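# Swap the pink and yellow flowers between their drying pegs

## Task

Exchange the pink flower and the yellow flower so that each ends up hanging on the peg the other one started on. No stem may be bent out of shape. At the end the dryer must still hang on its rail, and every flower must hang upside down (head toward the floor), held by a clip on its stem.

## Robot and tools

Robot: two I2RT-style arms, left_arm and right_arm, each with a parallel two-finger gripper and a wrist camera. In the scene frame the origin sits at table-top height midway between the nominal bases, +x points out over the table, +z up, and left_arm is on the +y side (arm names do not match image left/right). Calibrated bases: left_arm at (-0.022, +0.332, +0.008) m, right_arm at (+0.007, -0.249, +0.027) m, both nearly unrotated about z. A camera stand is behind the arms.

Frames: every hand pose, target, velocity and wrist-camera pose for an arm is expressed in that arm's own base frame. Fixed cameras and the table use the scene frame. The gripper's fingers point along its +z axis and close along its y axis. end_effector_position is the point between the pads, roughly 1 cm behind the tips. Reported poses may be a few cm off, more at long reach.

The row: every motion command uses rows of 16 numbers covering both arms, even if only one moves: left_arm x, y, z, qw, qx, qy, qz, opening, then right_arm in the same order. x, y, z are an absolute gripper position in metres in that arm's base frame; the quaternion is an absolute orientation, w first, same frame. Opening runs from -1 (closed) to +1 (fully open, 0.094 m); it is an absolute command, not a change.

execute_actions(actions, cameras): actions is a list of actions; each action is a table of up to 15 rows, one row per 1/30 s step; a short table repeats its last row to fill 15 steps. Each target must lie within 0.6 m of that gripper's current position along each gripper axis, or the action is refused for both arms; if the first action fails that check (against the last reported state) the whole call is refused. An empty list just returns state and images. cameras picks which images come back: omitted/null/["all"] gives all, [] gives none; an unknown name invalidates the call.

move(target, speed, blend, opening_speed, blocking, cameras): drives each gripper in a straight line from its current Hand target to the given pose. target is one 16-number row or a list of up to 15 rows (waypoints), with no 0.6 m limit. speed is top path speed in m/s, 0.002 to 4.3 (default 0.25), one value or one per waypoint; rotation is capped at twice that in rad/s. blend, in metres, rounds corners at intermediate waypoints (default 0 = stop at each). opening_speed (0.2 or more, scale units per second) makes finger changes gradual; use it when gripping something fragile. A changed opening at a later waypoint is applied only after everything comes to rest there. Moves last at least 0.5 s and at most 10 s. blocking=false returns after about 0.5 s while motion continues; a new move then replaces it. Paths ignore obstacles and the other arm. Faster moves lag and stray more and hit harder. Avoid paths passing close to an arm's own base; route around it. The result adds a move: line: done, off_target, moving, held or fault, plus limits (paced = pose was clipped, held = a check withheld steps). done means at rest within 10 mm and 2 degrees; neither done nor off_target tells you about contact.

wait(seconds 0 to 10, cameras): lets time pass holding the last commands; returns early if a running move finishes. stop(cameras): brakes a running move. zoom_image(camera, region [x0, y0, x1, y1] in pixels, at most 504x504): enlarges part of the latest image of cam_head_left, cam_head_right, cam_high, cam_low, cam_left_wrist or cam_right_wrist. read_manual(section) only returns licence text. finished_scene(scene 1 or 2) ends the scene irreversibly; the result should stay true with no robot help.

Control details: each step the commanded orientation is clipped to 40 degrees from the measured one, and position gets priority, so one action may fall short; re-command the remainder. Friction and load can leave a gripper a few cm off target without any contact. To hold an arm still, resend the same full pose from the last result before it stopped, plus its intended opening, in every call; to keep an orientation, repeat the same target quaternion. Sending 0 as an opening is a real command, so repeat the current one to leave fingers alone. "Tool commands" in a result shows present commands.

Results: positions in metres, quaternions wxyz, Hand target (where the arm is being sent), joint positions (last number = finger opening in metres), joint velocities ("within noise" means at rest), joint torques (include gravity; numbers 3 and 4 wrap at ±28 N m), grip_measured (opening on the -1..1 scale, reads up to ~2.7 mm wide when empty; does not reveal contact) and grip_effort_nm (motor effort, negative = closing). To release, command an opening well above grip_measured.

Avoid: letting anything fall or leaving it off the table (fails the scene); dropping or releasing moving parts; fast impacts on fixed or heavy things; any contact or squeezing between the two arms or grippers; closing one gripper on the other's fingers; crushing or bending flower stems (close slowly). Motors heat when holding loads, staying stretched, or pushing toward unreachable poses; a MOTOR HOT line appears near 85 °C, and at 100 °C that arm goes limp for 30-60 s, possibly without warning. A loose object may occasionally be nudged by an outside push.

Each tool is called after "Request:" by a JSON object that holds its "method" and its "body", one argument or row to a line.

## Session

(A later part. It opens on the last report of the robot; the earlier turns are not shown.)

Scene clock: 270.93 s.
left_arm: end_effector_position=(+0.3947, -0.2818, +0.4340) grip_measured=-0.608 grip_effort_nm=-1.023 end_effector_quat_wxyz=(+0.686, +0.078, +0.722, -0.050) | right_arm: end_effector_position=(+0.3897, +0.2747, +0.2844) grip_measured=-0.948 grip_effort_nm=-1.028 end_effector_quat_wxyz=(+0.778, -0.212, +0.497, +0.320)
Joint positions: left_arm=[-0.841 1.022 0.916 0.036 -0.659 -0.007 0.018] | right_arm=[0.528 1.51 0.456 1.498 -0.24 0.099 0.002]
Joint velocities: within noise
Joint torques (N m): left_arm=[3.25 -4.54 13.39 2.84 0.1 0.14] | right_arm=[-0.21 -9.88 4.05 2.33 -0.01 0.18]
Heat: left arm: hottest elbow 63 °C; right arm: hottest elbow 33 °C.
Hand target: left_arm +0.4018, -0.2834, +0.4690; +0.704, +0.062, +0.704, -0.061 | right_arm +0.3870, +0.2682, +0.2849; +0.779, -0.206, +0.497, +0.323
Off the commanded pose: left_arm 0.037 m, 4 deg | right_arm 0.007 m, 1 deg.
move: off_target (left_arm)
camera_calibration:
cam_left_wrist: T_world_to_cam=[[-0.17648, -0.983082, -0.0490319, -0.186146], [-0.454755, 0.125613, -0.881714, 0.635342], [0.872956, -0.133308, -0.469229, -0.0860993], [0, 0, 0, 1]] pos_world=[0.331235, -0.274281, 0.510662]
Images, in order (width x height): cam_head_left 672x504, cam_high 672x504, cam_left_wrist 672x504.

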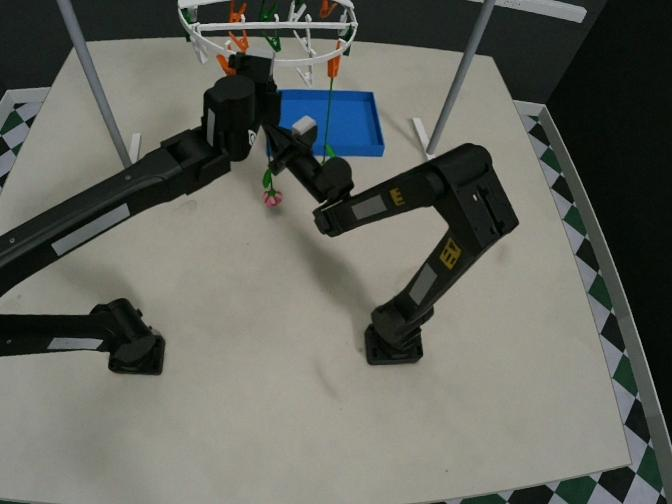

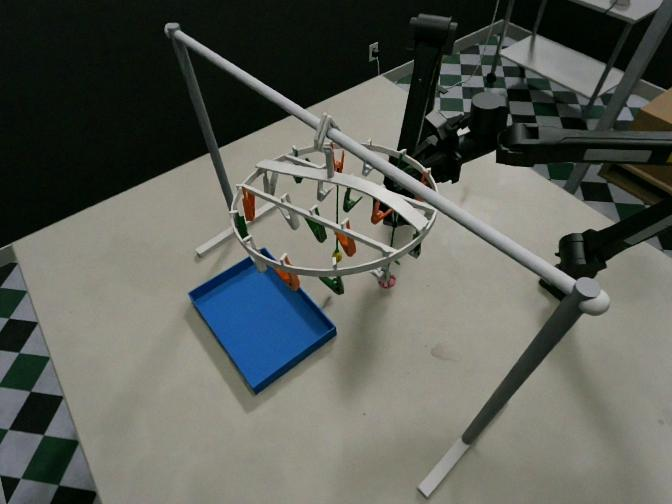

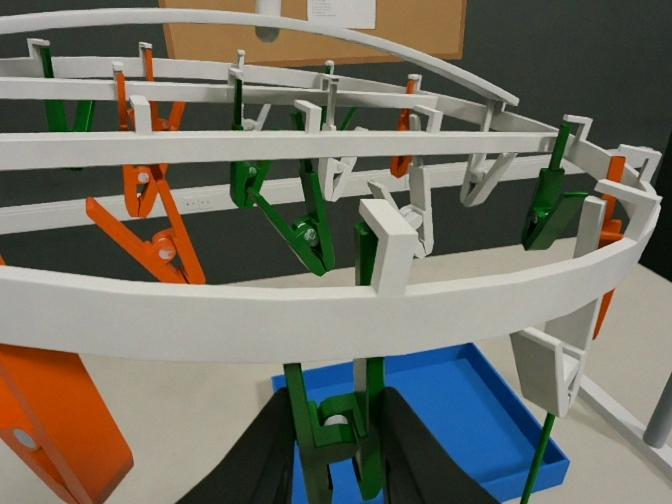

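Request:
{"method": "move", "body": {
  "target": [0.404,-0.285,0.470,0.7044,0.0616,0.7044,-0.0616,-0.72,0.345,0.2255,0.300,0.7792,-0.2056,0.4964,0.3228,-0.96],
  "cameras": ["cam_right_wrist","cam_left_wrist"],
  "speed": 0.1
}}

Request:
{"method": "zoom_image", "body": {
  "camera": "cam_right_wrist",
  "region": [200, 0, 460, 200]
}}

Scene clock: 291.30 s.
left_arm: end_effector_position=(+0.3947, -0.2818, +0.4340) grip_measured=-0.611 grip_effort_nm=-1.067 end_effector_quat_wxyz=(+0.686, +0.078, +0.722, -0.050) | right_arm: end_effector_position=(+0.3453, +0.2298, +0.3040) grip_measured=-0.948 grip_effort_nm=-1.028 end_effector_quat_wxyz=(+0.784, -0.211, +0.488, +0.320)
Joint positions: left_arm=[-0.841 1.022 0.916 0.036 -0.659 -0.007 0.018] | right_arm=[0.466 1.301 0.315 1.457 -0.295 0.126 0.002]
Joint velocities: within noise
Joint torques (N m): left_arm=[3.19 -4.54 13.39 2.85 0.1 0.14] | right_arm=[-0.15 -6.12 4.79 1.35 0.02 0.2]
Heat: left arm: hottest elbow 64 °C; right arm: hottest elbow 32 °C.
Hand target: left_arm +0.4018, -0.2834, +0.4690; +0.704, +0.062, +0.704, -0.061 | right_arm +0.3450, +0.2255, +0.3000; +0.779, -0.205, +0.496, +0.323
Off the commanded pose: left_arm 0.037 m, 4 deg | right_arm 0.006 m, 1 deg.
move: off_target (left_arm)
camera_calibration:
cam_left_wrist: T_world_to_cam=[[-0.17648, -0.983082, -0.0490319, -0.186146], [-0.454755, 0.125613, -0.881714, 0.635342], [0.872956, -0.133308, -0.469229, -0.0860993], [0, 0, 0, 1]] pos_world=[0.331235, -0.274281, 0.510662]
cam_right_wrist: T_world_to_cam=[[0.708002, -0.705621, 0.0288294, -0.092151], [0.0349085, -0.00580488, -0.999374, 0.333379], [0.705347, 0.708565, 0.0205223, -0.323755], [0, 0, 0, 1]] pos_world=[0.281965, 0.166313, 0.342471]
Images, in order (width x height): cam_left_wrist 672x504, cam_right_wrist 672x504.

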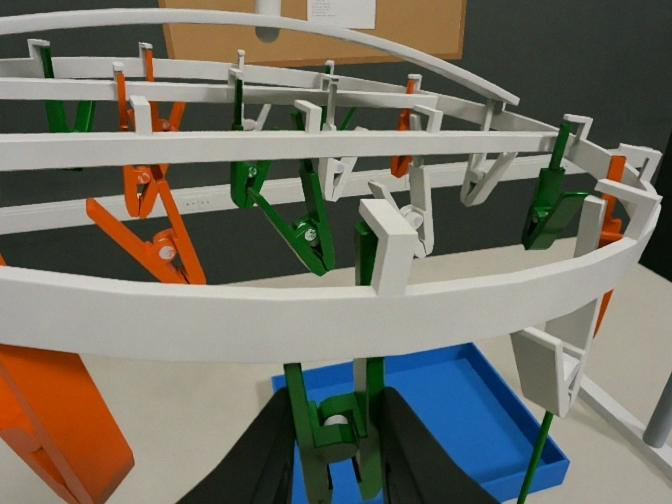

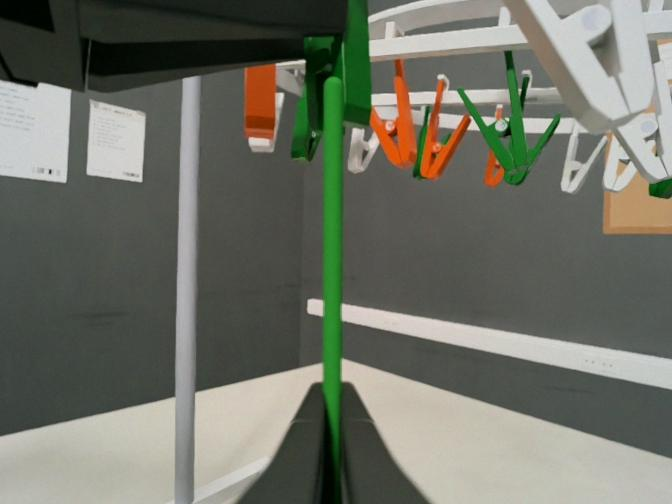

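Scaled by 1.938 from the camera's 672x504 image, which has a finer 960x720 frame.

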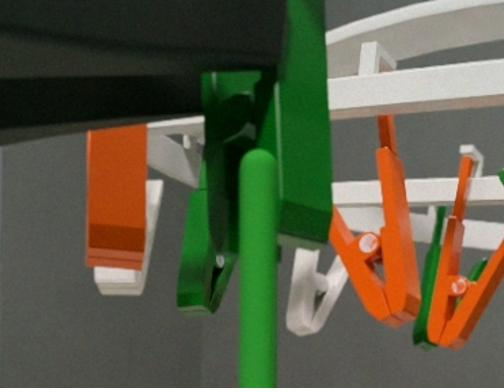

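Request:
{"method": "move", "body": {
  "target": [
    [0.404,-0.285,0.470,0.7044,0.0616,0.7044,-0.0616,-0.72,0.350,0.230,0.287,0.7792,-0.2056,0.4964,0.3228,-0.96],
    [0.404,-0.285,0.470,0.7044,0.0616,0.7044,-0.0616,-0.72,0.380,0.2605,0.290,0.7792,-0.2056,0.4964,0.3228,-0.96]
  ],
  "cameras": ["cam_right_wrist","cam_left_wrist"],
  "speed": 0.08
}}

Scene clock: 299.33 s.
left_arm: end_effector_position=(+0.3947, -0.2818, +0.4340) grip_measured=-0.611 grip_effort_nm=-1.062 end_effector_quat_wxyz=(+0.686, +0.078, +0.722, -0.050) | right_arm: end_effector_position=(+0.3724, +0.2515, +0.2809) grip_measured=-0.948 grip_effort_nm=-1.023 end_effector_quat_wxyz=(+0.773, -0.203, +0.507, +0.322)
Joint positions: left_arm=[-0.841 1.022 0.916 0.036 -0.659 -0.007 0.018] | right_arm=[0.498 1.446 0.379 1.496 -0.253 0.127 0.002]
Joint velocities: within noise
Joint torques (N m): left_arm=[3.25 -4.54 13.39 2.86 0.1 0.14] | right_arm=[1.32 -6.42 7.72 1.7 0.15 -0.04]
Heat: left arm: hottest elbow 64 °C; right arm: hottest elbow 32 °C.
Hand target: left_arm +0.4018, -0.2834, +0.4690; +0.704, +0.062, +0.704, -0.061 | right_arm +0.3795, +0.2601, +0.2900; +0.779, -0.205, +0.496, +0.323
Off the commanded pose: left_arm 0.037 m, 4 deg | right_arm 0.015 m, 1 deg.
move: off_target (left_arm, right_arm)
camera_calibration:
cam_left_wrist: T_world_to_cam=[[-0.17648, -0.983082, -0.0490319, -0.186146], [-0.454755, 0.125613, -0.881714, 0.635342], [0.872956, -0.133308, -0.469229, -0.0860993], [0, 0, 0, 1]] pos_world=[0.331235, -0.274281, 0.510662]
cam_right_wrist: T_world_to_cam=[[0.704543, -0.709659, -0.00190524, -0.084426], [-0.0112589, -0.00849328, -0.999901, 0.327479], [0.709572, 0.704494, -0.0139739, -0.348675], [0, 0, 0, 1]] pos_world=[0.310579, 0.188507, 0.322413]
Images, in order (width x height): cam_left_wrist 672x504, cam_right_wrist 672x504.

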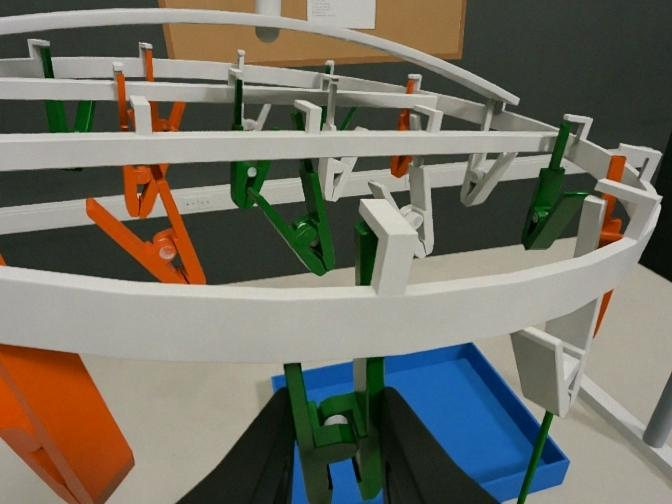

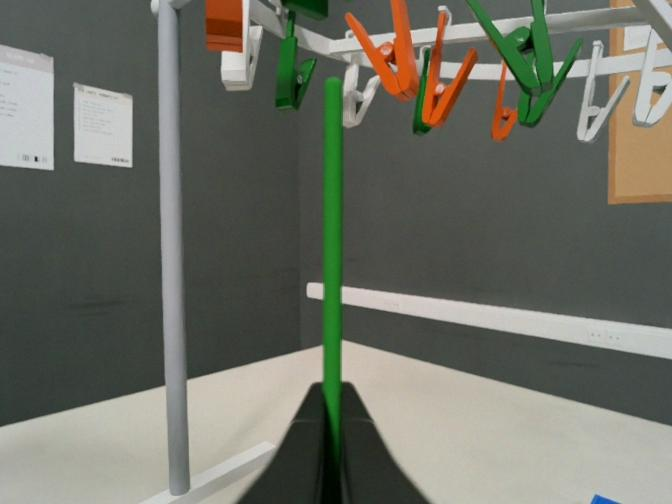

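Request:
{"method": "move", "body": {
  "target": [0.404,-0.285,0.470,0.7044,0.0616,0.7044,-0.0616,-0.72,0.383,0.2725,0.288,0.7792,-0.2056,0.4964,0.3228,-0.96],
  "cameras": ["cam_right_wrist"],
  "speed": 0.08
}}

Scene clock: 303.73 s.
left_arm: end_effector_position=(+0.3947, -0.2818, +0.4340) grip_measured=-0.611 grip_effort_nm=-1.062 end_effector_quat_wxyz=(+0.686, +0.078, +0.722, -0.050) | right_arm: end_effector_position=(+0.3756, +0.2633, +0.2783) grip_measured=-0.948 grip_effort_nm=-1.028 end_effector_quat_wxyz=(+0.771, -0.201, +0.509, +0.325)
Joint positions: left_arm=[-0.841 1.022 0.916 0.036 -0.659 -0.007 0.018] | right_arm=[0.527 1.473 0.4 1.496 -0.227 0.124 0.002]
Joint velocities: within noise
Joint torques (N m): left_arm=[3.25 -4.48 13.39 2.85 0.11 0.14] | right_arm=[1.2 -6.83 7.69 1.83 0.15 -0.14]
Heat: left arm: hottest elbow 65 °C; right arm: hottest elbow 32 °C.
Hand target: left_arm +0.4018, -0.2834, +0.4690; +0.704, +0.062, +0.704, -0.061 | right_arm +0.3825, +0.2722, +0.2880; +0.779, -0.205, +0.497, +0.323
Off the commanded pose: left_arm 0.037 m, 4 deg | right_arm 0.015 m, 2 deg.
move: off_target (left_arm, right_arm)
camera_calibration:
cam_right_wrist: T_world_to_cam=[[0.70743, -0.706698, -0.0110273, -0.0775973], [-0.0195701, -0.00398954, -0.999801, 0.326987], [0.706513, 0.707504, -0.0166525, -0.358223], [0, 0, 0, 1]] pos_world=[0.314383, 0.199911, 0.320101]
Images, in order (width x height): cam_right_wrist 672x504.

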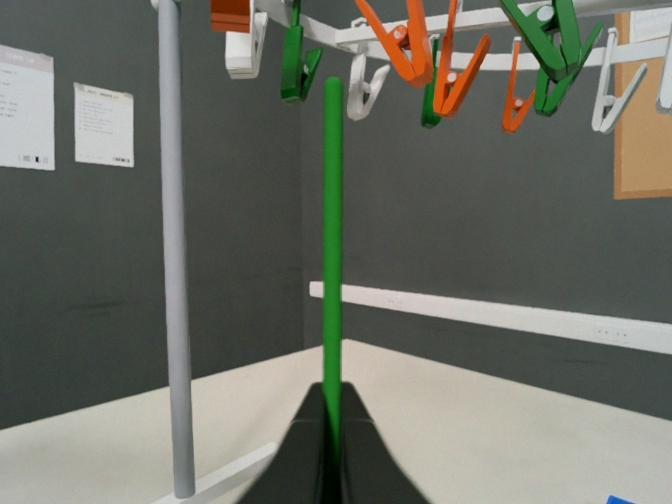

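Request:
{"method": "move", "body": {
  "target": [0.404,-0.285,0.470,0.7044,0.0616,0.7044,-0.0616,-0.72,0.383,0.2725,0.313,0.7792,-0.2056,0.4964,0.3228,-0.96],
  "cameras": ["cam_right_wrist"],
  "speed": 0.05
}}

Request:
{"method": "zoom_image", "body": {
  "camera": "cam_right_wrist",
  "region": [200, 0, 460, 200]
}}

Scene clock: 308.03 s.
left_arm: end_effector_position=(+0.3947, -0.2818, +0.4340) grip_measured=-0.611 grip_effort_nm=-1.062 end_effector_quat_wxyz=(+0.686, +0.078, +0.722, -0.050) | right_arm: end_effector_position=(+0.3771, +0.2642, +0.2958) grip_measured=-0.948 grip_effort_nm=-1.033 end_effector_quat_wxyz=(+0.768, -0.202, +0.513, +0.324)
Joint positions: left_arm=[-0.841 1.022 0.916 0.036 -0.659 -0.007 0.018] | right_arm=[0.527 1.396 0.416 1.394 -0.227 0.123 0.002]
Joint velocities: within noise
Joint torques (N m): left_arm=[3.19 -4.54 13.39 2.84 0.1 0.14] | right_arm=[1.44 -8.12 8.57 1.44 0.13 -0.13]
Heat: left arm: hottest elbow 65 °C; right arm: hottest elbow 32 °C.
Hand target: left_arm +0.4018, -0.2834, +0.4690; +0.704, +0.062, +0.704, -0.061 | right_arm +0.3823, +0.2721, +0.3130; +0.779, -0.205, +0.496, +0.323
Off the commanded pose: left_arm 0.037 m, 4 deg | right_arm 0.020 m, 2 deg.
move: off_target (left_arm, right_arm)
camera_calibration:
cam_right_wrist: T_world_to_cam=[[0.707108, -0.706991, -0.0127203, -0.077159], [-0.0273295, -0.00934932, -0.999583, 0.348772], [0.706577, 0.707161, -0.0259327, -0.356781], [0, 0, 0, 1]] pos_world=[0.316185, 0.201012, 0.338393]
Images, in order (width x height): cam_right_wrist 672x504.

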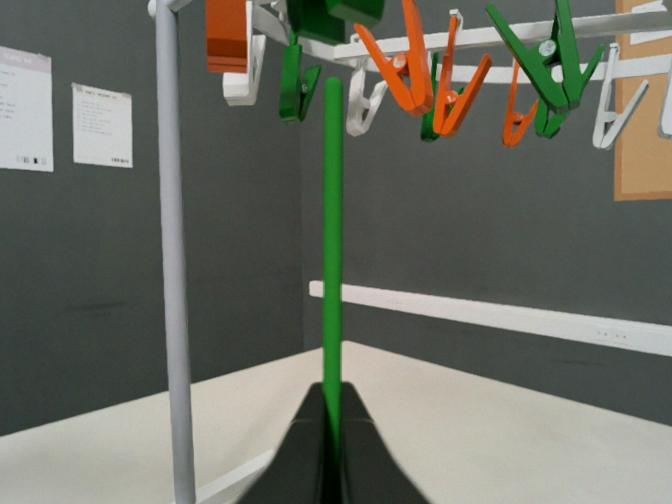

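Scaled by 1.938 from the camera's 672x504 image, which has a finer 960x720 frame.

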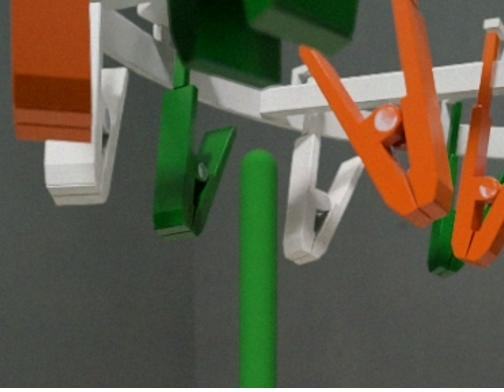

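Request:
{"method": "move", "body": {
  "target": [0.404,-0.285,0.470,0.7044,0.0616,0.7044,-0.0616,-0.72,0.382,0.2715,0.335,0.7792,-0.2056,0.4964,0.3228,-0.96],
  "cameras": ["cam_right_wrist"],
  "speed": 0.05
}}

Request:
{"method": "zoom_image", "body": {
  "camera": "cam_right_wrist",
  "region": [200, 0, 460, 200]
}}

Scene clock: 315.43 s.
left_arm: end_effector_position=(+0.3948, -0.2819, +0.4358) grip_measured=-0.611 grip_effort_nm=-1.067 end_effector_quat_wxyz=(+0.687, +0.077, +0.721, -0.051) | right_arm: end_effector_position=(+0.3760, +0.2636, +0.3125) grip_measured=-0.948 grip_effort_nm=-1.038 end_effector_quat_wxyz=(+0.766, -0.202, +0.517, +0.324)
Joint positions: left_arm=[-0.841 1.022 0.919 0.038 -0.659 -0.007 0.018] | right_arm=[0.527 1.321 0.428 1.298 -0.227 0.123 0.002]
Joint velocities: within noise
Joint torques (N m): left_arm=[3.19 -4.54 13.29 2.78 0.11 0.14] | right_arm=[1.32 -7.53 9.61 1.51 0.11 -0.12]
Heat: left arm: hottest elbow 65 °C; right arm: hottest elbow 33 °C.
Hand target: left_arm +0.4019, -0.2835, +0.4694; +0.705, +0.062, +0.704, -0.062 | right_arm +0.3810, +0.2708, +0.3350; +0.779, -0.205, +0.496, +0.323
Off the commanded pose: left_arm 0.036 m, 4 deg | right_arm 0.025 m, 3 deg.
move: off_target (left_arm, right_arm)
camera_calibration:
cam_right_wrist: T_world_to_cam=[[0.707001, -0.707053, -0.0149858, -0.0758739], [-0.0349193, -0.0137369, -0.999296, 0.369302], [0.70635, 0.707027, -0.0344019, -0.352302], [0, 0, 0, 1]] pos_world=[0.315387, 0.200513, 0.355785]
Images, in order (width x height): cam_right_wrist 672x504.

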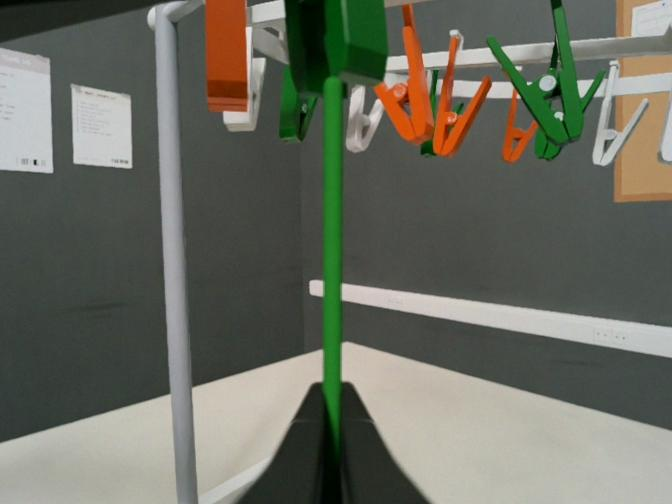

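Scaled by 1.938 from the camera's 672x504 image, which has a finer 960x720 frame.

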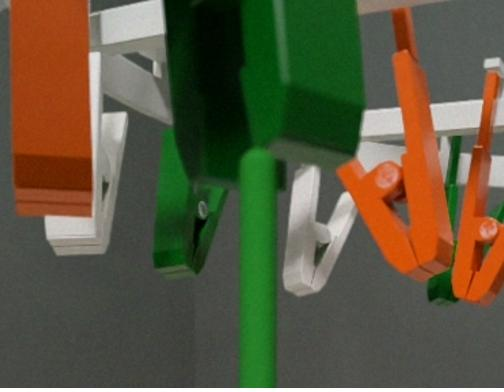

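Request:
{"method": "move", "body": {
  "target": [
    [0.404,-0.285,0.470,0.7044,0.0616,0.7044,-0.0616,-0.72,0.382,0.2715,0.290,0.7792,-0.2056,0.4964,0.3228,-0.96]
  ],
  "cameras": [],
  "speed": 0.06
}}

Request:
{"method": "move", "body": {
  "target": [
    [0.404,-0.285,0.466,0.7044,0.0616,0.7044,-0.0616,0.60,0.382,0.2715,0.290,0.7792,-0.2056,0.4964,0.3228,-0.96],
    [0.404,-0.285,0.466,0.6065,0.0692,0.7904,-0.0531,0.60,0.382,0.2715,0.290,0.7792,-0.2056,0.4964,0.3228,-0.96]
  ],
  "cameras": ["cam_left_wrist","cam_right_wrist"],
  "speed": 0.08
}}

Scene clock: 329.87 s.
left_arm: end_effector_position=(+0.3949, -0.2820, +0.4357) grip_measured=-0.611 grip_effort_nm=-1.062 end_effector_quat_wxyz=(+0.687, +0.077, +0.721, -0.051) | right_arm: end_effector_position=(+0.3820, +0.2671, +0.2884) grip_measured=-0.948 grip_effort_nm=-1.028 end_effector_quat_wxyz=(+0.775, -0.200, +0.504, +0.325)
Joint positions: left_arm=[-0.841 1.022 0.919 0.038 -0.659 -0.007 0.018] | right_arm=[0.527 1.464 0.428 1.473 -0.227 0.123 0.002]
Joint velocities: within noise
Joint torques (N m): left_arm=[3.31 -4.48 13.3 2.76 0.1 0.13] | right_arm=[1.26 -7.24 5.93 2.37 0.09 -0.12]
Heat: left arm: hottest elbow 64 °C; right arm: hottest elbow 34 °C.
Hand target: left_arm +0.4020, -0.2836, +0.4693; +0.705, +0.062, +0.704, -0.062 | right_arm +0.3819, +0.2715, +0.2899; +0.779, -0.206, +0.497, +0.323
Off the commanded pose: left_arm 0.036 m, 4 deg | right_arm 0.005 m, 1 deg.
move: off_target (left_arm)
No camera images: "cameras" was empty.

Scene clock: 332.93 s.
left_arm: end_effector_position=(+0.3956, -0.2831, +0.4372) grip_measured=+0.598 grip_effort_nm=0.042 end_effector_quat_wxyz=(+0.595, +0.085, +0.798, -0.042) | right_arm: end_effector_position=(+0.3820, +0.2671, +0.2885) grip_measured=-0.948 grip_effort_nm=-1.038 end_effector_quat_wxyz=(+0.775, -0.200, +0.503, +0.325)
Joint positions: left_arm=[-0.83 1.052 1.105 -0.415 -0.622 -0.18 0.075] | right_arm=[0.527 1.464 0.428 1.474 -0.227 0.123 0.002]
Joint velocities: within noise
Joint torques (N m): left_arm=[3.31 -4.95 13.44 1.63 0.01 -0.09] | right_arm=[1.26 -7.36 5.9 2.36 0.09 -0.12]
Heat: left arm: hottest elbow 64 °C; right arm: hottest elbow 34 °C.
Hand target: left_arm +0.4027, -0.2841, +0.4653; +0.607, +0.070, +0.790, -0.053 | right_arm +0.3819, +0.2715, +0.2899; +0.779, -0.206, +0.497, +0.323
Off the commanded pose: left_arm 0.030 m, 3 deg | right_arm 0.005 m, 1 deg.
move: off_target (left_arm)
camera_calibration:
cam_left_wrist: T_world_to_cam=[[-0.18432, -0.981603, -0.0498175, -0.183336], [-0.645736, 0.159153, -0.74679, 0.66473], [0.74098, -0.105479, -0.663191, 0.0593052], [0, 0, 0, 1]] pos_world=[0.351504, -0.279501, 0.526611]
cam_right_wrist: T_world_to_cam=[[0.70728, -0.706902, -0.00670367, -0.0806014], [-0.00686847, 0.00261078, -0.999973, 0.330775], [0.7069, 0.707307, -0.00300878, -0.369216], [0, 0, 0, 1]] pos_world=[0.320279, 0.203308, 0.329115]
Images, in order (width x height): cam_left_wrist 672x504, cam_right_wrist 672x504.

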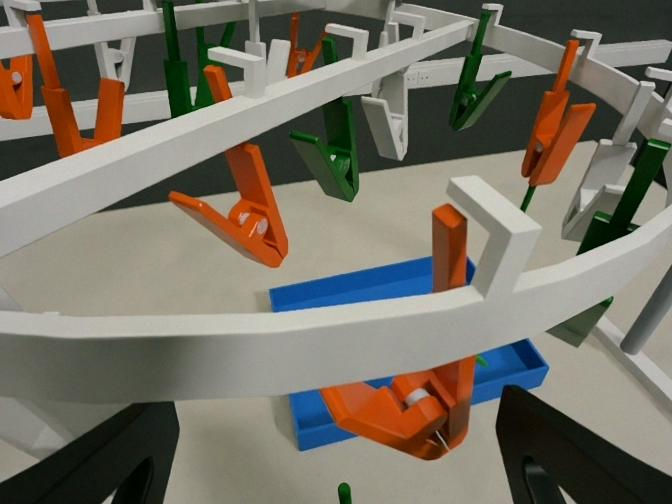

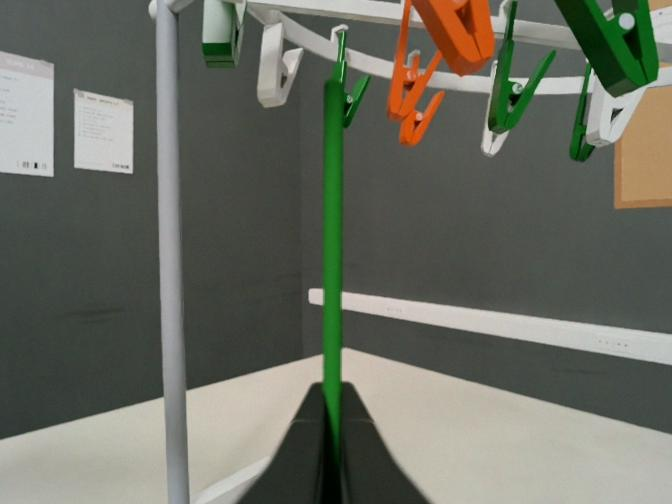

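Request:
{"method": "wait", "body": {
  "seconds": 2,
  "cameras": ["cam_left_wrist","cam_high","cam_head_left"]
}}

Scene clock: 336.70 s.
left_arm: end_effector_position=(+0.3957, -0.2830, +0.4376) grip_measured=+0.598 grip_effort_nm=0.046 end_effector_quat_wxyz=(+0.596, +0.084, +0.798, -0.042) | right_arm: end_effector_position=(+0.3819, +0.2670, +0.2886) grip_measured=-0.948 grip_effort_nm=-1.033 end_effector_quat_wxyz=(+0.775, -0.200, +0.503, +0.325)
Joint positions: left_arm=[-0.83 1.052 1.106 -0.415 -0.622 -0.181 0.075] | right_arm=[0.527 1.464 0.428 1.474 -0.227 0.123 0.002]
Joint velocities: within noise
Joint torques (N m): left_arm=[3.31 -4.95 13.41 1.62 0 -0.07] | right_arm=[1.08 -7.36 5.86 2.29 0.1 -0.12]
Heat: left arm: hottest elbow 66 °C; right arm: hottest elbow 33 °C.
Hand target: left_arm +0.4027, -0.2840, +0.4655; +0.607, +0.069, +0.790, -0.053 | right_arm +0.3819, +0.2715, +0.2899; +0.779, -0.206, +0.497, +0.323
Tool commands: left_gripper/opening=+0.6 right_gripper/opening=-0.96
Off the commanded pose: left_arm 0.030 m, 3 deg | right_arm 0.005 m, 1 deg.
wait: 2.00 s; at rest from the start
camera_calibration:
cam_left_wrist: T_world_to_cam=[[-0.183564, -0.981821, -0.0482861, -0.18423], [-0.645626, 0.157458, -0.747244, 0.664864], [0.741263, -0.105993, -0.662793, 0.0591308], [0, 0, 0, 1]] pos_world=[0.351604, -0.279302, 0.527112]
Images, in order (width x height): cam_head_left 672x504, cam_high 672x504, cam_left_wrist 672x504.

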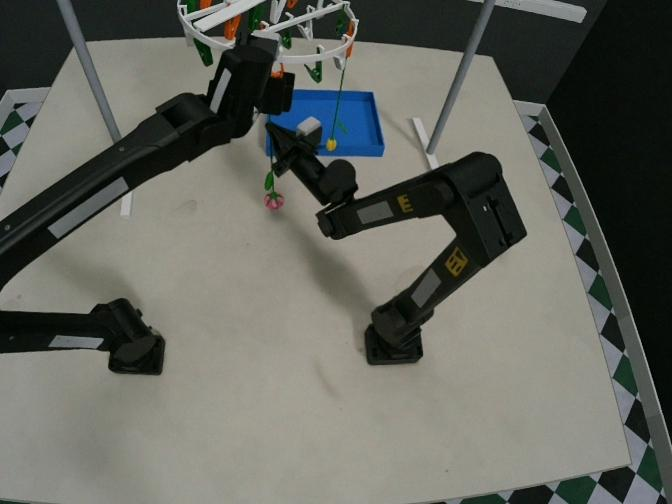

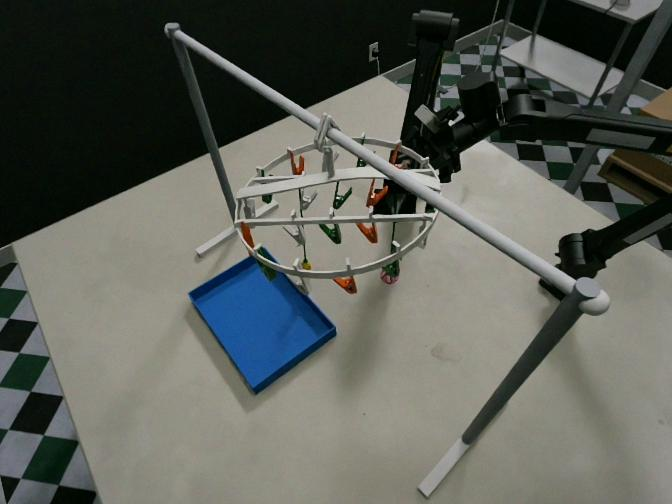

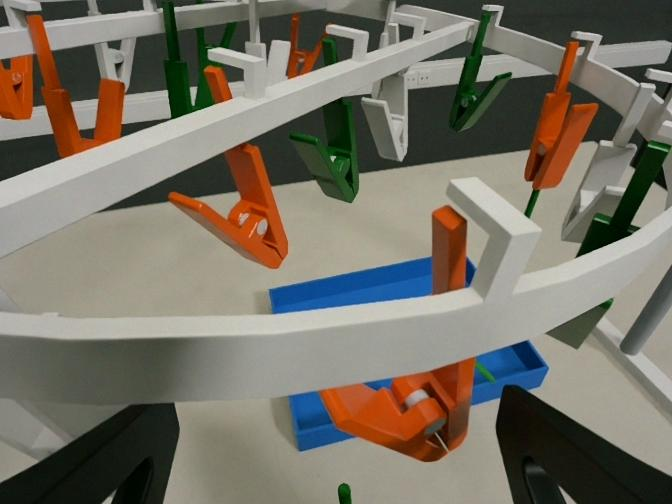

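Request:
{"method": "move", "body": {
  "target": [
    [0.314,-0.267,0.466,0.6065,0.0692,0.7904,-0.0531,0.60,0.345,0.2255,0.290,0.7792,-0.2056,0.4964,0.3228,-0.96],
    [0.339,-0.137,0.465,0.6744,0.2126,0.6744,-0.2126,0.50,0.345,0.2255,0.290,0.7792,-0.2056,0.4964,0.3228,-0.96]
  ],
  "blend": 0.03,
  "cameras": ["cam_left_wrist","cam_right_wrist"],
  "speed": 0.1
}}

Scene clock: 345.80 s.
left_arm: end_effector_position=(+0.3394, -0.1403, +0.4574) grip_measured=+0.502 grip_effort_nm=-0.115 end_effector_quat_wxyz=(+0.663, +0.212, +0.684, -0.218) | right_arm: end_effector_position=(+0.3475, +0.2310, +0.2886) grip_measured=-0.948 grip_effort_nm=-1.033 end_effector_quat_wxyz=(+0.778, -0.212, +0.498, +0.320)
Joint positions: left_arm=[-0.195 0.61 0.77 -0.188 0.423 -0.005 0.071] | right_arm=[0.466 1.35 0.306 1.492 -0.295 0.127 0.002]
Joint velocities: within noise
Joint torques (N m): left_arm=[3.31 -1.14 9.2 2.96 0.13 0.11] | right_arm=[-0.5 -6.77 4.38 2.25 0.01 0.2]
Heat: left arm: hottest elbow 67 °C; right arm: hottest elbow 33 °C.
Hand target: left_arm +0.3388, -0.1370, +0.4651; +0.674, +0.213, +0.674, -0.212 | right_arm +0.3450, +0.2256, +0.2901; +0.779, -0.206, +0.496, +0.323
Off the commanded pose: left_arm 0.008 m, 2 deg | right_arm 0.006 m, 1 deg.
move: done
camera_calibration:
cam_left_wrist: T_world_to_cam=[[-0.575023, -0.818134, 0.00221497, 0.0792672], [-0.364178, 0.253535, -0.896155, 0.606836], [0.732614, -0.516117, -0.443735, -0.0256694], [0, 0, 0, 1]] pos_world=[0.285383, -0.102252, 0.532254]
cam_right_wrist: T_world_to_cam=[[0.708915, -0.70497, 0.0213579, -0.0907431], [0.0140294, -0.0161814, -0.999771, 0.327691], [0.705154, 0.709052, -0.00158095, -0.319563], [0, 0, 0, 1]] pos_world=[0.285073, 0.167918, 0.329048]
Images, in order (width x height): cam_left_wrist 672x504, cam_right_wrist 672x504.

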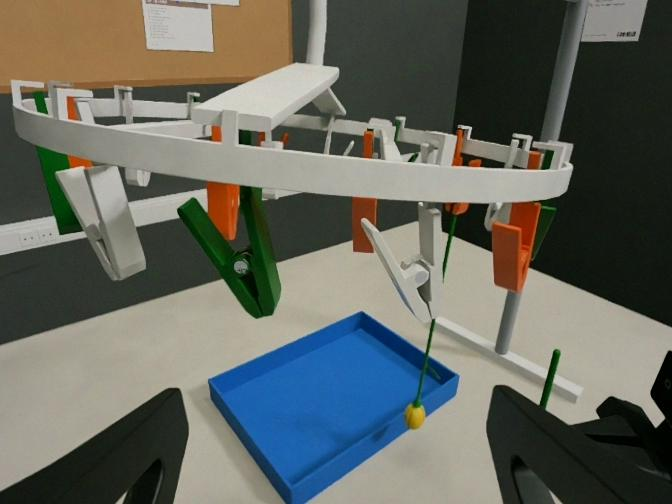

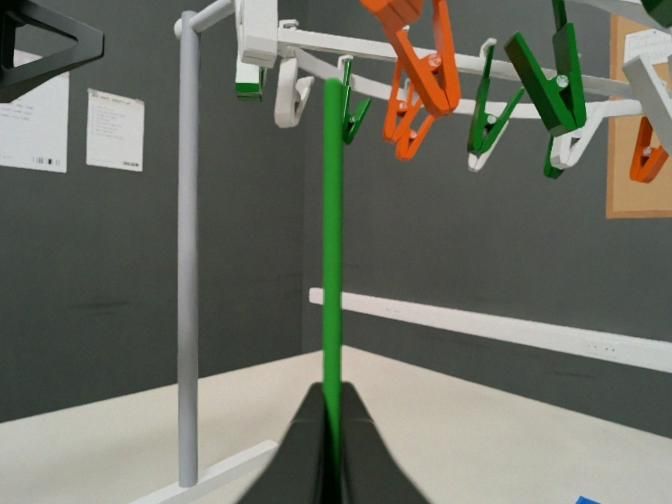

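Request:
{"method": "move", "body": {
  "target": [
    [0.337,-0.217,0.465,0.644,0.144,0.7408,-0.1252,0.65,0.345,0.2255,0.290,0.7792,-0.2056,0.4964,0.3228,-0.96]
  ],
  "cameras": ["cam_left_wrist","cam_high"],
  "speed": 0.1
}}

Request:
{"method": "zoom_image", "body": {
  "camera": "cam_left_wrist",
  "region": [220, 180, 480, 440]
}}

Scene clock: 355.50 s.
left_arm: end_effector_position=(+0.3364, -0.2122, +0.4315) grip_measured=+0.648 grip_effort_nm=0.051 end_effector_quat_wxyz=(+0.631, +0.153, +0.753, -0.112) | right_arm: end_effector_position=(+0.3475, +0.2310, +0.2886) grip_measured=-0.948 grip_effort_nm=-1.033 end_effector_quat_wxyz=(+0.778, -0.212, +0.498, +0.320)
Joint positions: left_arm=[-0.699 0.713 0.837 -0.314 -0.317 -0.036 0.077] | right_arm=[0.466 1.35 0.306 1.492 -0.295 0.127 0.002]
Joint velocities: within noise
Joint torques (N m): left_arm=[1.85 -1.14 13.52 1.72 -0.11 -0.07] | right_arm=[-0.32 -6.42 4.41 2.29 0.01 0.19]
Heat: left arm: hottest elbow 66 °C; right arm: hottest elbow 32 °C.
Hand target: left_arm +0.3356, -0.2159, +0.4641; +0.644, +0.144, +0.741, -0.125 | right_arm +0.3451, +0.2256, +0.2900; +0.779, -0.206, +0.497, +0.323
Off the commanded pose: left_arm 0.034 m, 3 deg | right_arm 0.006 m, 1 deg.
move: off_target (left_arm)
camera_calibration:
cam_left_wrist: T_world_to_cam=[[-0.368315, -0.928905, -0.038455, -0.0566783], [-0.524869, 0.241897, -0.816087, 0.617808], [0.76737, -0.280393, -0.576648, 0.0235988], [0, 0, 0, 1]] pos_world=[0.285284, -0.195478, 0.515614]
Images, in order (width x height): cam_high 672x504, cam_left_wrist 672x504.

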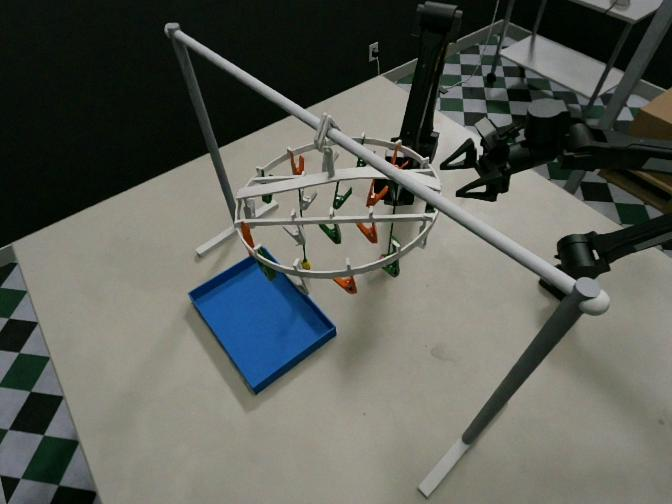

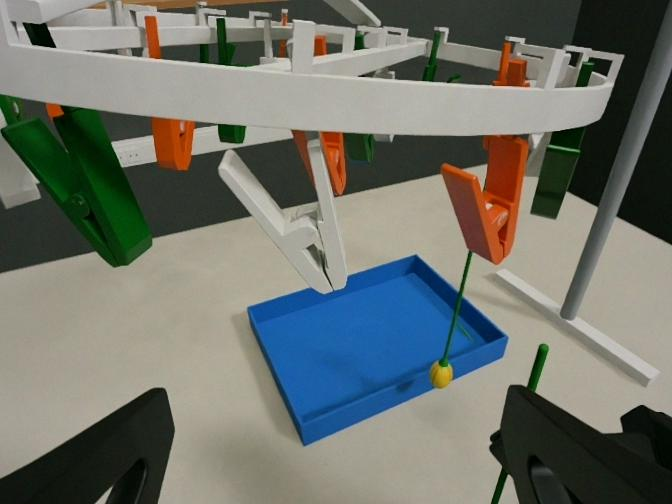

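Scaled by 1.938 from the camera's 672x504 image, which has a finer 960x720 frame.

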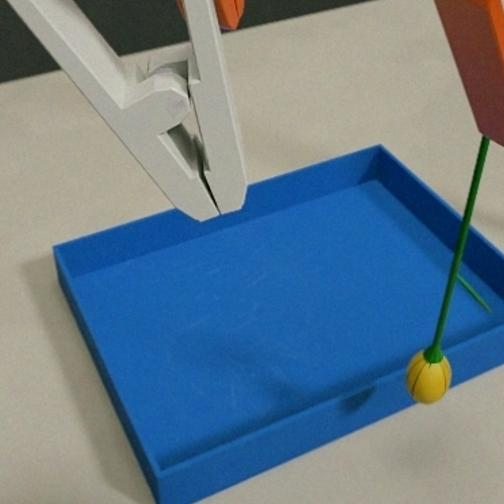

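Request:
{"method": "move", "body": {
  "target": [
    [0.4065,-0.2295,0.483,0.644,0.144,0.7408,-0.1252,0.65,0.345,0.287,0.325,0.7792,-0.2056,0.4964,0.3228,-0.96]
  ],
  "cameras": ["cam_left_wrist","cam_right_wrist"],
  "speed": 0.07
}}

Scene clock: 370.57 s.
left_arm: end_effector_position=(+0.3976, -0.2287, +0.4430) grip_measured=+0.648 grip_effort_nm=0.046 end_effector_quat_wxyz=(+0.618, +0.153, +0.762, -0.119) | right_arm: end_effector_position=(+0.3397, +0.2782, +0.3043) grip_measured=-0.948 grip_effort_nm=-1.033 end_effector_quat_wxyz=(+0.767, -0.204, +0.515, +0.323)
Joint positions: left_arm=[-0.599 0.894 0.964 -0.286 -0.206 -0.037 0.077] | right_arm=[0.637 1.286 0.363 1.322 -0.128 0.077 0.002]
Joint velocities: within noise
Joint torques (N m): left_arm=[3.25 -3.19 13.57 3.02 0.11 0.15] | right_arm=[1.32 -6.48 9.25 1.44 0.11 -0.13]
Heat: left arm: hottest elbow 68 °C; right arm: hottest elbow 32 °C.
Hand target: left_arm +0.4039, -0.2280, +0.4819; +0.644, +0.144, +0.741, -0.125 | right_arm +0.3440, +0.2863, +0.3250; +0.779, -0.205, +0.496, +0.323
Off the commanded pose: left_arm 0.041 m, 4 deg | right_arm 0.023 m, 3 deg.
move: off_target (left_arm, right_arm)
camera_calibration:
cam_left_wrist: T_world_to_cam=[[-0.377642, -0.925684, -0.0222805, -0.0517948], [-0.549832, 0.24354, -0.798983, 0.666023], [0.745031, -0.289479, -0.600941, -0.00383002], [0, 0, 0, 1]] pos_world=[0.349494, -0.211258, 0.528685]
cam_right_wrist: T_world_to_cam=[[0.707424, -0.706711, -0.0105438, -0.041603], [-0.030257, -0.0153766, -0.999424, 0.359042], [0.706142, 0.707335, -0.0322607, -0.338022], [0, 0, 0, 1]] pos_world=[0.278986, 0.215214, 0.347492]
Images, in order (width x height): cam_left_wrist 672x504, cam_right_wrist 672x504.

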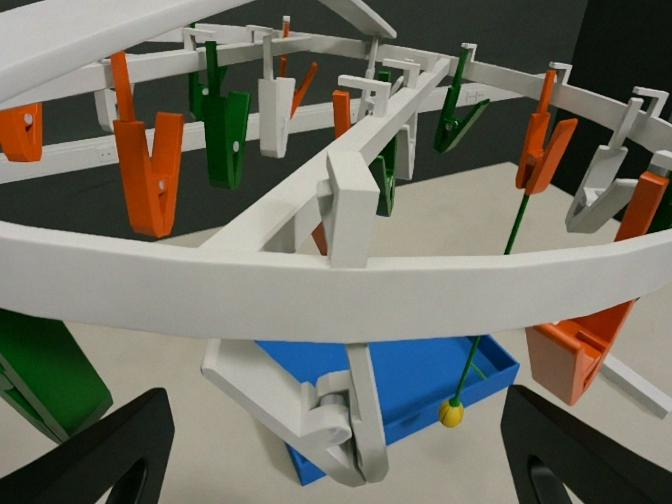

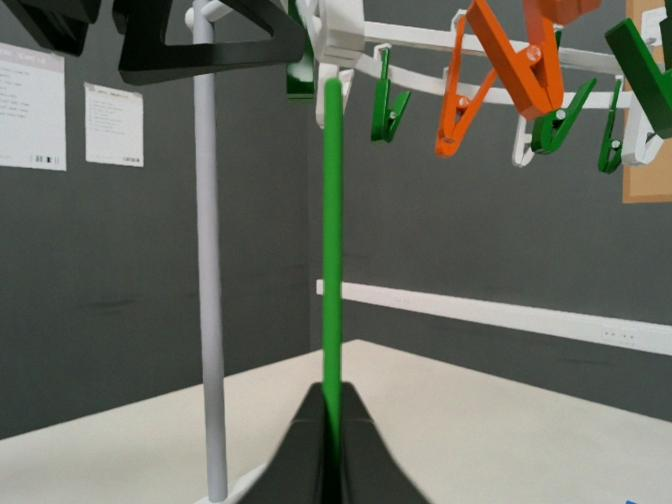

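Request:
{"method": "move", "body": {
  "target": [
    [0.4065,-0.2295,0.483,0.644,0.144,0.7408,-0.1252,-0.72,0.345,0.287,0.330,0.7792,-0.2056,0.4964,0.3228,-0.96]
  ],
  "cameras": ["cam_left_wrist","cam_right_wrist"],
  "opening_speed": 0.5
}}

Request:
{"method": "zoom_image", "body": {
  "camera": "cam_right_wrist",
  "region": [200, 0, 460, 200]
}}

Scene clock: 376.03 s.
left_arm: end_effector_position=(+0.3976, -0.2288, +0.4430) grip_measured=-0.593 grip_effort_nm=-1.023 end_effector_quat_wxyz=(+0.618, +0.153, +0.762, -0.119) | right_arm: end_effector_position=(+0.3393, +0.2777, +0.3059) grip_measured=-0.948 grip_effort_nm=-1.033 end_effector_quat_wxyz=(+0.765, -0.204, +0.518, +0.322)
Joint positions: left_arm=[-0.599 0.894 0.964 -0.286 -0.206 -0.037 0.019] | right_arm=[0.637 1.269 0.363 1.298 -0.128 0.076 0.002]
Joint velocities: within noise
Joint torques (N m): left_arm=[3.31 -3.14 13.59 3.03 0.1 0.15] | right_arm=[1.55 -6.59 9.68 1.46 0.1 -0.12]
Heat: left arm: hottest elbow 69 °C; right arm: hottest elbow 33 °C.
Hand target: left_arm +0.4040, -0.2281, +0.4819; +0.644, +0.144, +0.741, -0.125 | right_arm +0.3439, +0.2861, +0.3299; +0.779, -0.205, +0.496, +0.323
Off the commanded pose: left_arm 0.041 m, 4 deg | right_arm 0.026 m, 3 deg.
move: off_target (left_arm, right_arm)
camera_calibration:
cam_left_wrist: T_world_to_cam=[[-0.378047, -0.925522, -0.0221211, -0.0517023], [-0.549789, 0.243668, -0.798973, 0.66603], [0.744857, -0.289888, -0.60096, -0.00384499], [0, 0, 0, 1]] pos_world=[0.349494, -0.211257, 0.528686]
cam_right_wrist: T_world_to_cam=[[0.706899, -0.707228, -0.0110875, -0.0410632], [-0.035741, -0.0200601, -0.99916, 0.363566], [0.706411, 0.706701, -0.0394574, -0.335025], [0, 0, 0, 1]] pos_world=[0.278687, 0.215015, 0.349586]
Images, in order (width x height): cam_left_wrist 672x504, cam_right_wrist 672x504.

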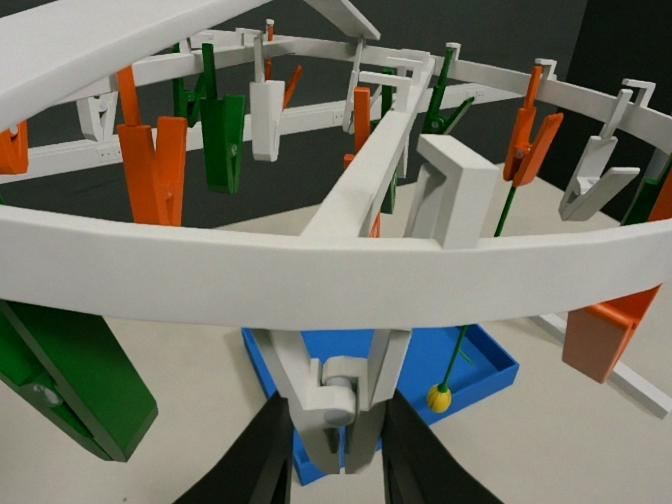

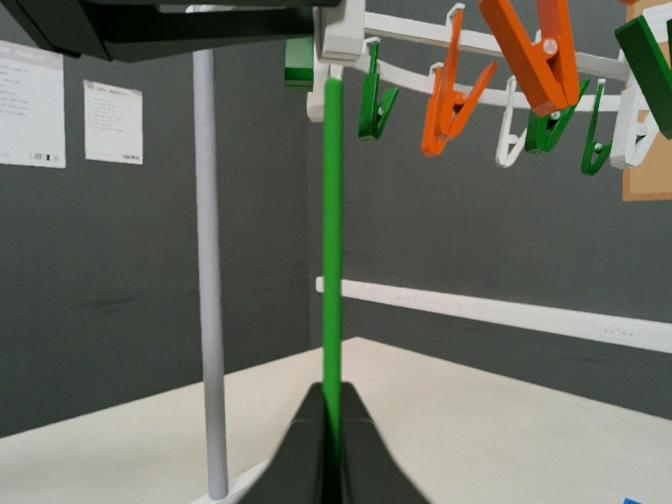

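Scaled by 1.938 from the camera's 672x504 image, which has a finer 960x720 frame.

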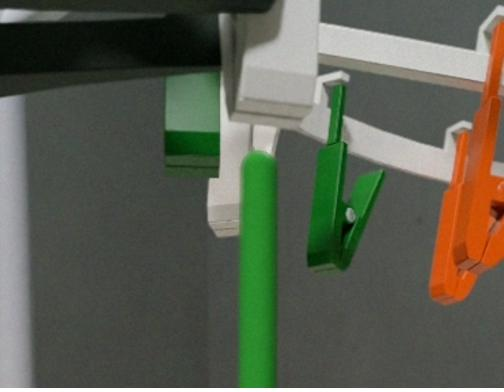

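Request:
{"method": "move", "body": {
  "target": [
    [0.4065,-0.2295,0.483,0.644,0.144,0.7408,-0.1252,-0.72,0.3875,0.325,0.334,0.7792,-0.2056,0.4964,0.3228,-0.96]
  ],
  "cameras": ["cam_right_wrist"],
  "speed": 0.06
}}

Request:
{"method": "zoom_image", "body": {
  "camera": "cam_right_wrist",
  "region": [240, 0, 440, 150]
}}

Scene clock: 400.37 s.
left_arm: end_effector_position=(+0.3976, -0.2288, +0.4430) grip_measured=-0.596 grip_effort_nm=-1.067 end_effector_quat_wxyz=(+0.618, +0.153, +0.762, -0.119) | right_arm: end_effector_position=(+0.3801, +0.3134, +0.3203) grip_measured=-0.948 grip_effort_nm=-1.038 end_effector_quat_wxyz=(+0.771, -0.202, +0.509, +0.324)
Joint positions: left_arm=[-0.599 0.894 0.964 -0.286 -0.206 -0.037 0.019] | right_arm=[0.65 1.395 0.516 1.294 -0.116 0.07 0.002]
Joint velocities: within noise
Joint torques (N m): left_arm=[3.25 -3.14 13.6 3.03 0.1 0.15] | right_arm=[1.44 -7.47 9.65 1.46 0.11 -0.13]
Heat: left arm: hottest elbow 73 °C; right arm: hottest elbow 36 °C.
Hand target: left_arm +0.4040, -0.2281, +0.4819; +0.644, +0.144, +0.741, -0.125 | right_arm +0.3867, +0.3244, +0.3337; +0.779, -0.206, +0.497, +0.323
Off the commanded pose: left_arm 0.041 m, 4 deg | right_arm 0.019 m, 2 deg.
move: off_target (left_arm, right_arm)
camera_calibration:
cam_right_wrist: T_world_to_cam=[[0.707099, -0.707073, -0.00762318, -0.045874], [-0.0170553, -0.00627642, -0.999835, 0.369051], [0.706909, 0.707112, -0.0164974, -0.396162], [0, 0, 0, 1]] pos_world=[0.318782, 0.250011, 0.362105]
Images, in order (width x height): cam_right_wrist 672x504.

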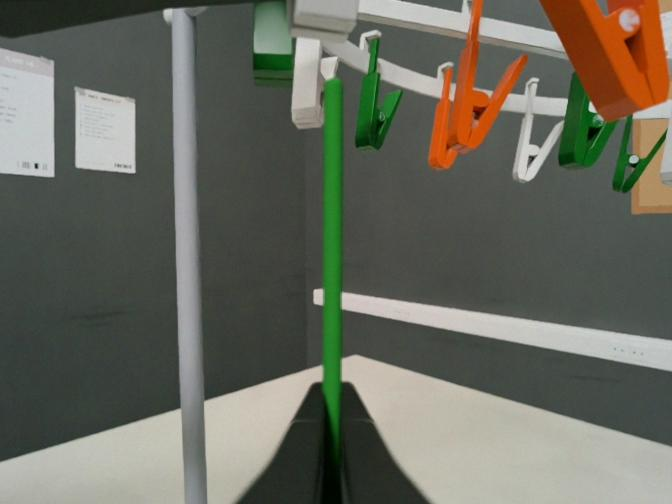

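Scaled by 2.520 from the camera's 672x504 image, which has a finer 960x720 frame.

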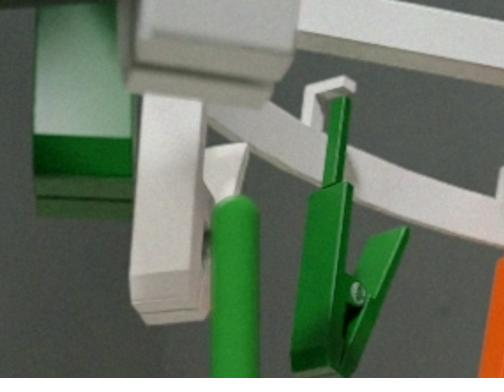

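Request:
{"method": "execute_actions", "body": {
  "actions": [],
  "cameras": ["cam_left_wrist"]
}}

Request:
{"method": "zoom_image", "body": {
  "camera": "cam_left_wrist",
  "region": [260, 320, 420, 504]
}}

Scene clock: 405.97 s.
left_arm: end_effector_position=(+0.3976, -0.2288, +0.4430) grip_measured=-0.596 grip_effort_nm=-1.057 end_effector_quat_wxyz=(+0.618, +0.153, +0.762, -0.119) | right_arm: end_effector_position=(+0.3802, +0.3136, +0.3204) grip_measured=-0.948 grip_effort_nm=-1.038 end_effector_quat_wxyz=(+0.771, -0.202, +0.509, +0.324)
Joint positions: left_arm=[-0.599 0.894 0.964 -0.286 -0.206 -0.037 0.019] | right_arm=[0.65 1.395 0.516 1.293 -0.115 0.07 0.002]
Joint velocities: within noise
Joint torques (N m): left_arm=[3.31 -3.19 13.6 3.04 0.1 0.15] | right_arm=[1.38 -7.47 9.65 1.51 0.11 -0.12]
Heat: left arm: hottest elbow 73 °C; right arm: hottest elbow 37 °C.
Hand target: left_arm +0.4040, -0.2281, +0.4819; +0.644, +0.144, +0.741, -0.125 | right_arm +0.3867, +0.3244, +0.3337; +0.779, -0.205, +0.497, +0.323
Tool commands: left_gripper/opening=-0.72 right_gripper/opening=-0.96
Off the commanded pose: left_arm 0.041 m, 4 deg | right_arm 0.019 m, 2 deg.
camera_calibration:
cam_left_wrist: T_world_to_cam=[[-0.378047, -0.925522, -0.0221211, -0.0517023], [-0.549789, 0.243668, -0.798973, 0.66603], [0.744857, -0.289888, -0.60096, -0.00384499], [0, 0, 0, 1]] pos_world=[0.349494, -0.211257, 0.528686]
Images, in order (width x height): cam_left_wrist 672x504.

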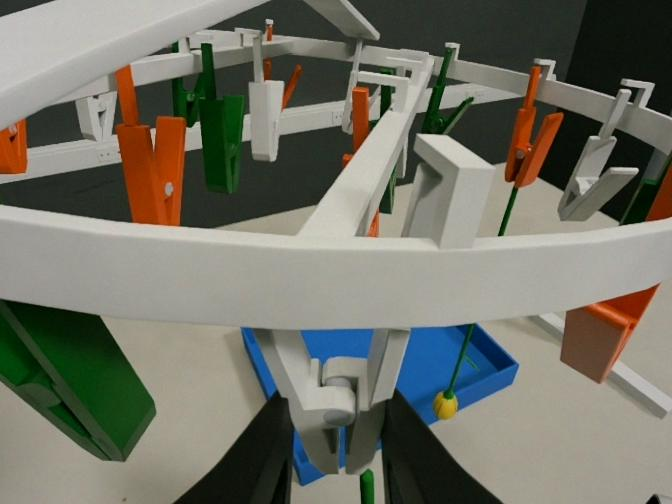

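Scaled by 2.739 from the camera's 672x504 image, which has a finer 960x720 frame.

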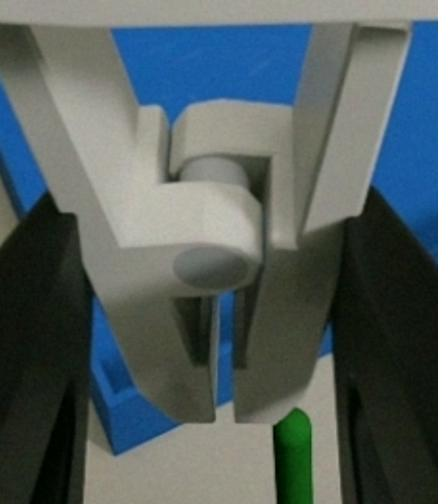

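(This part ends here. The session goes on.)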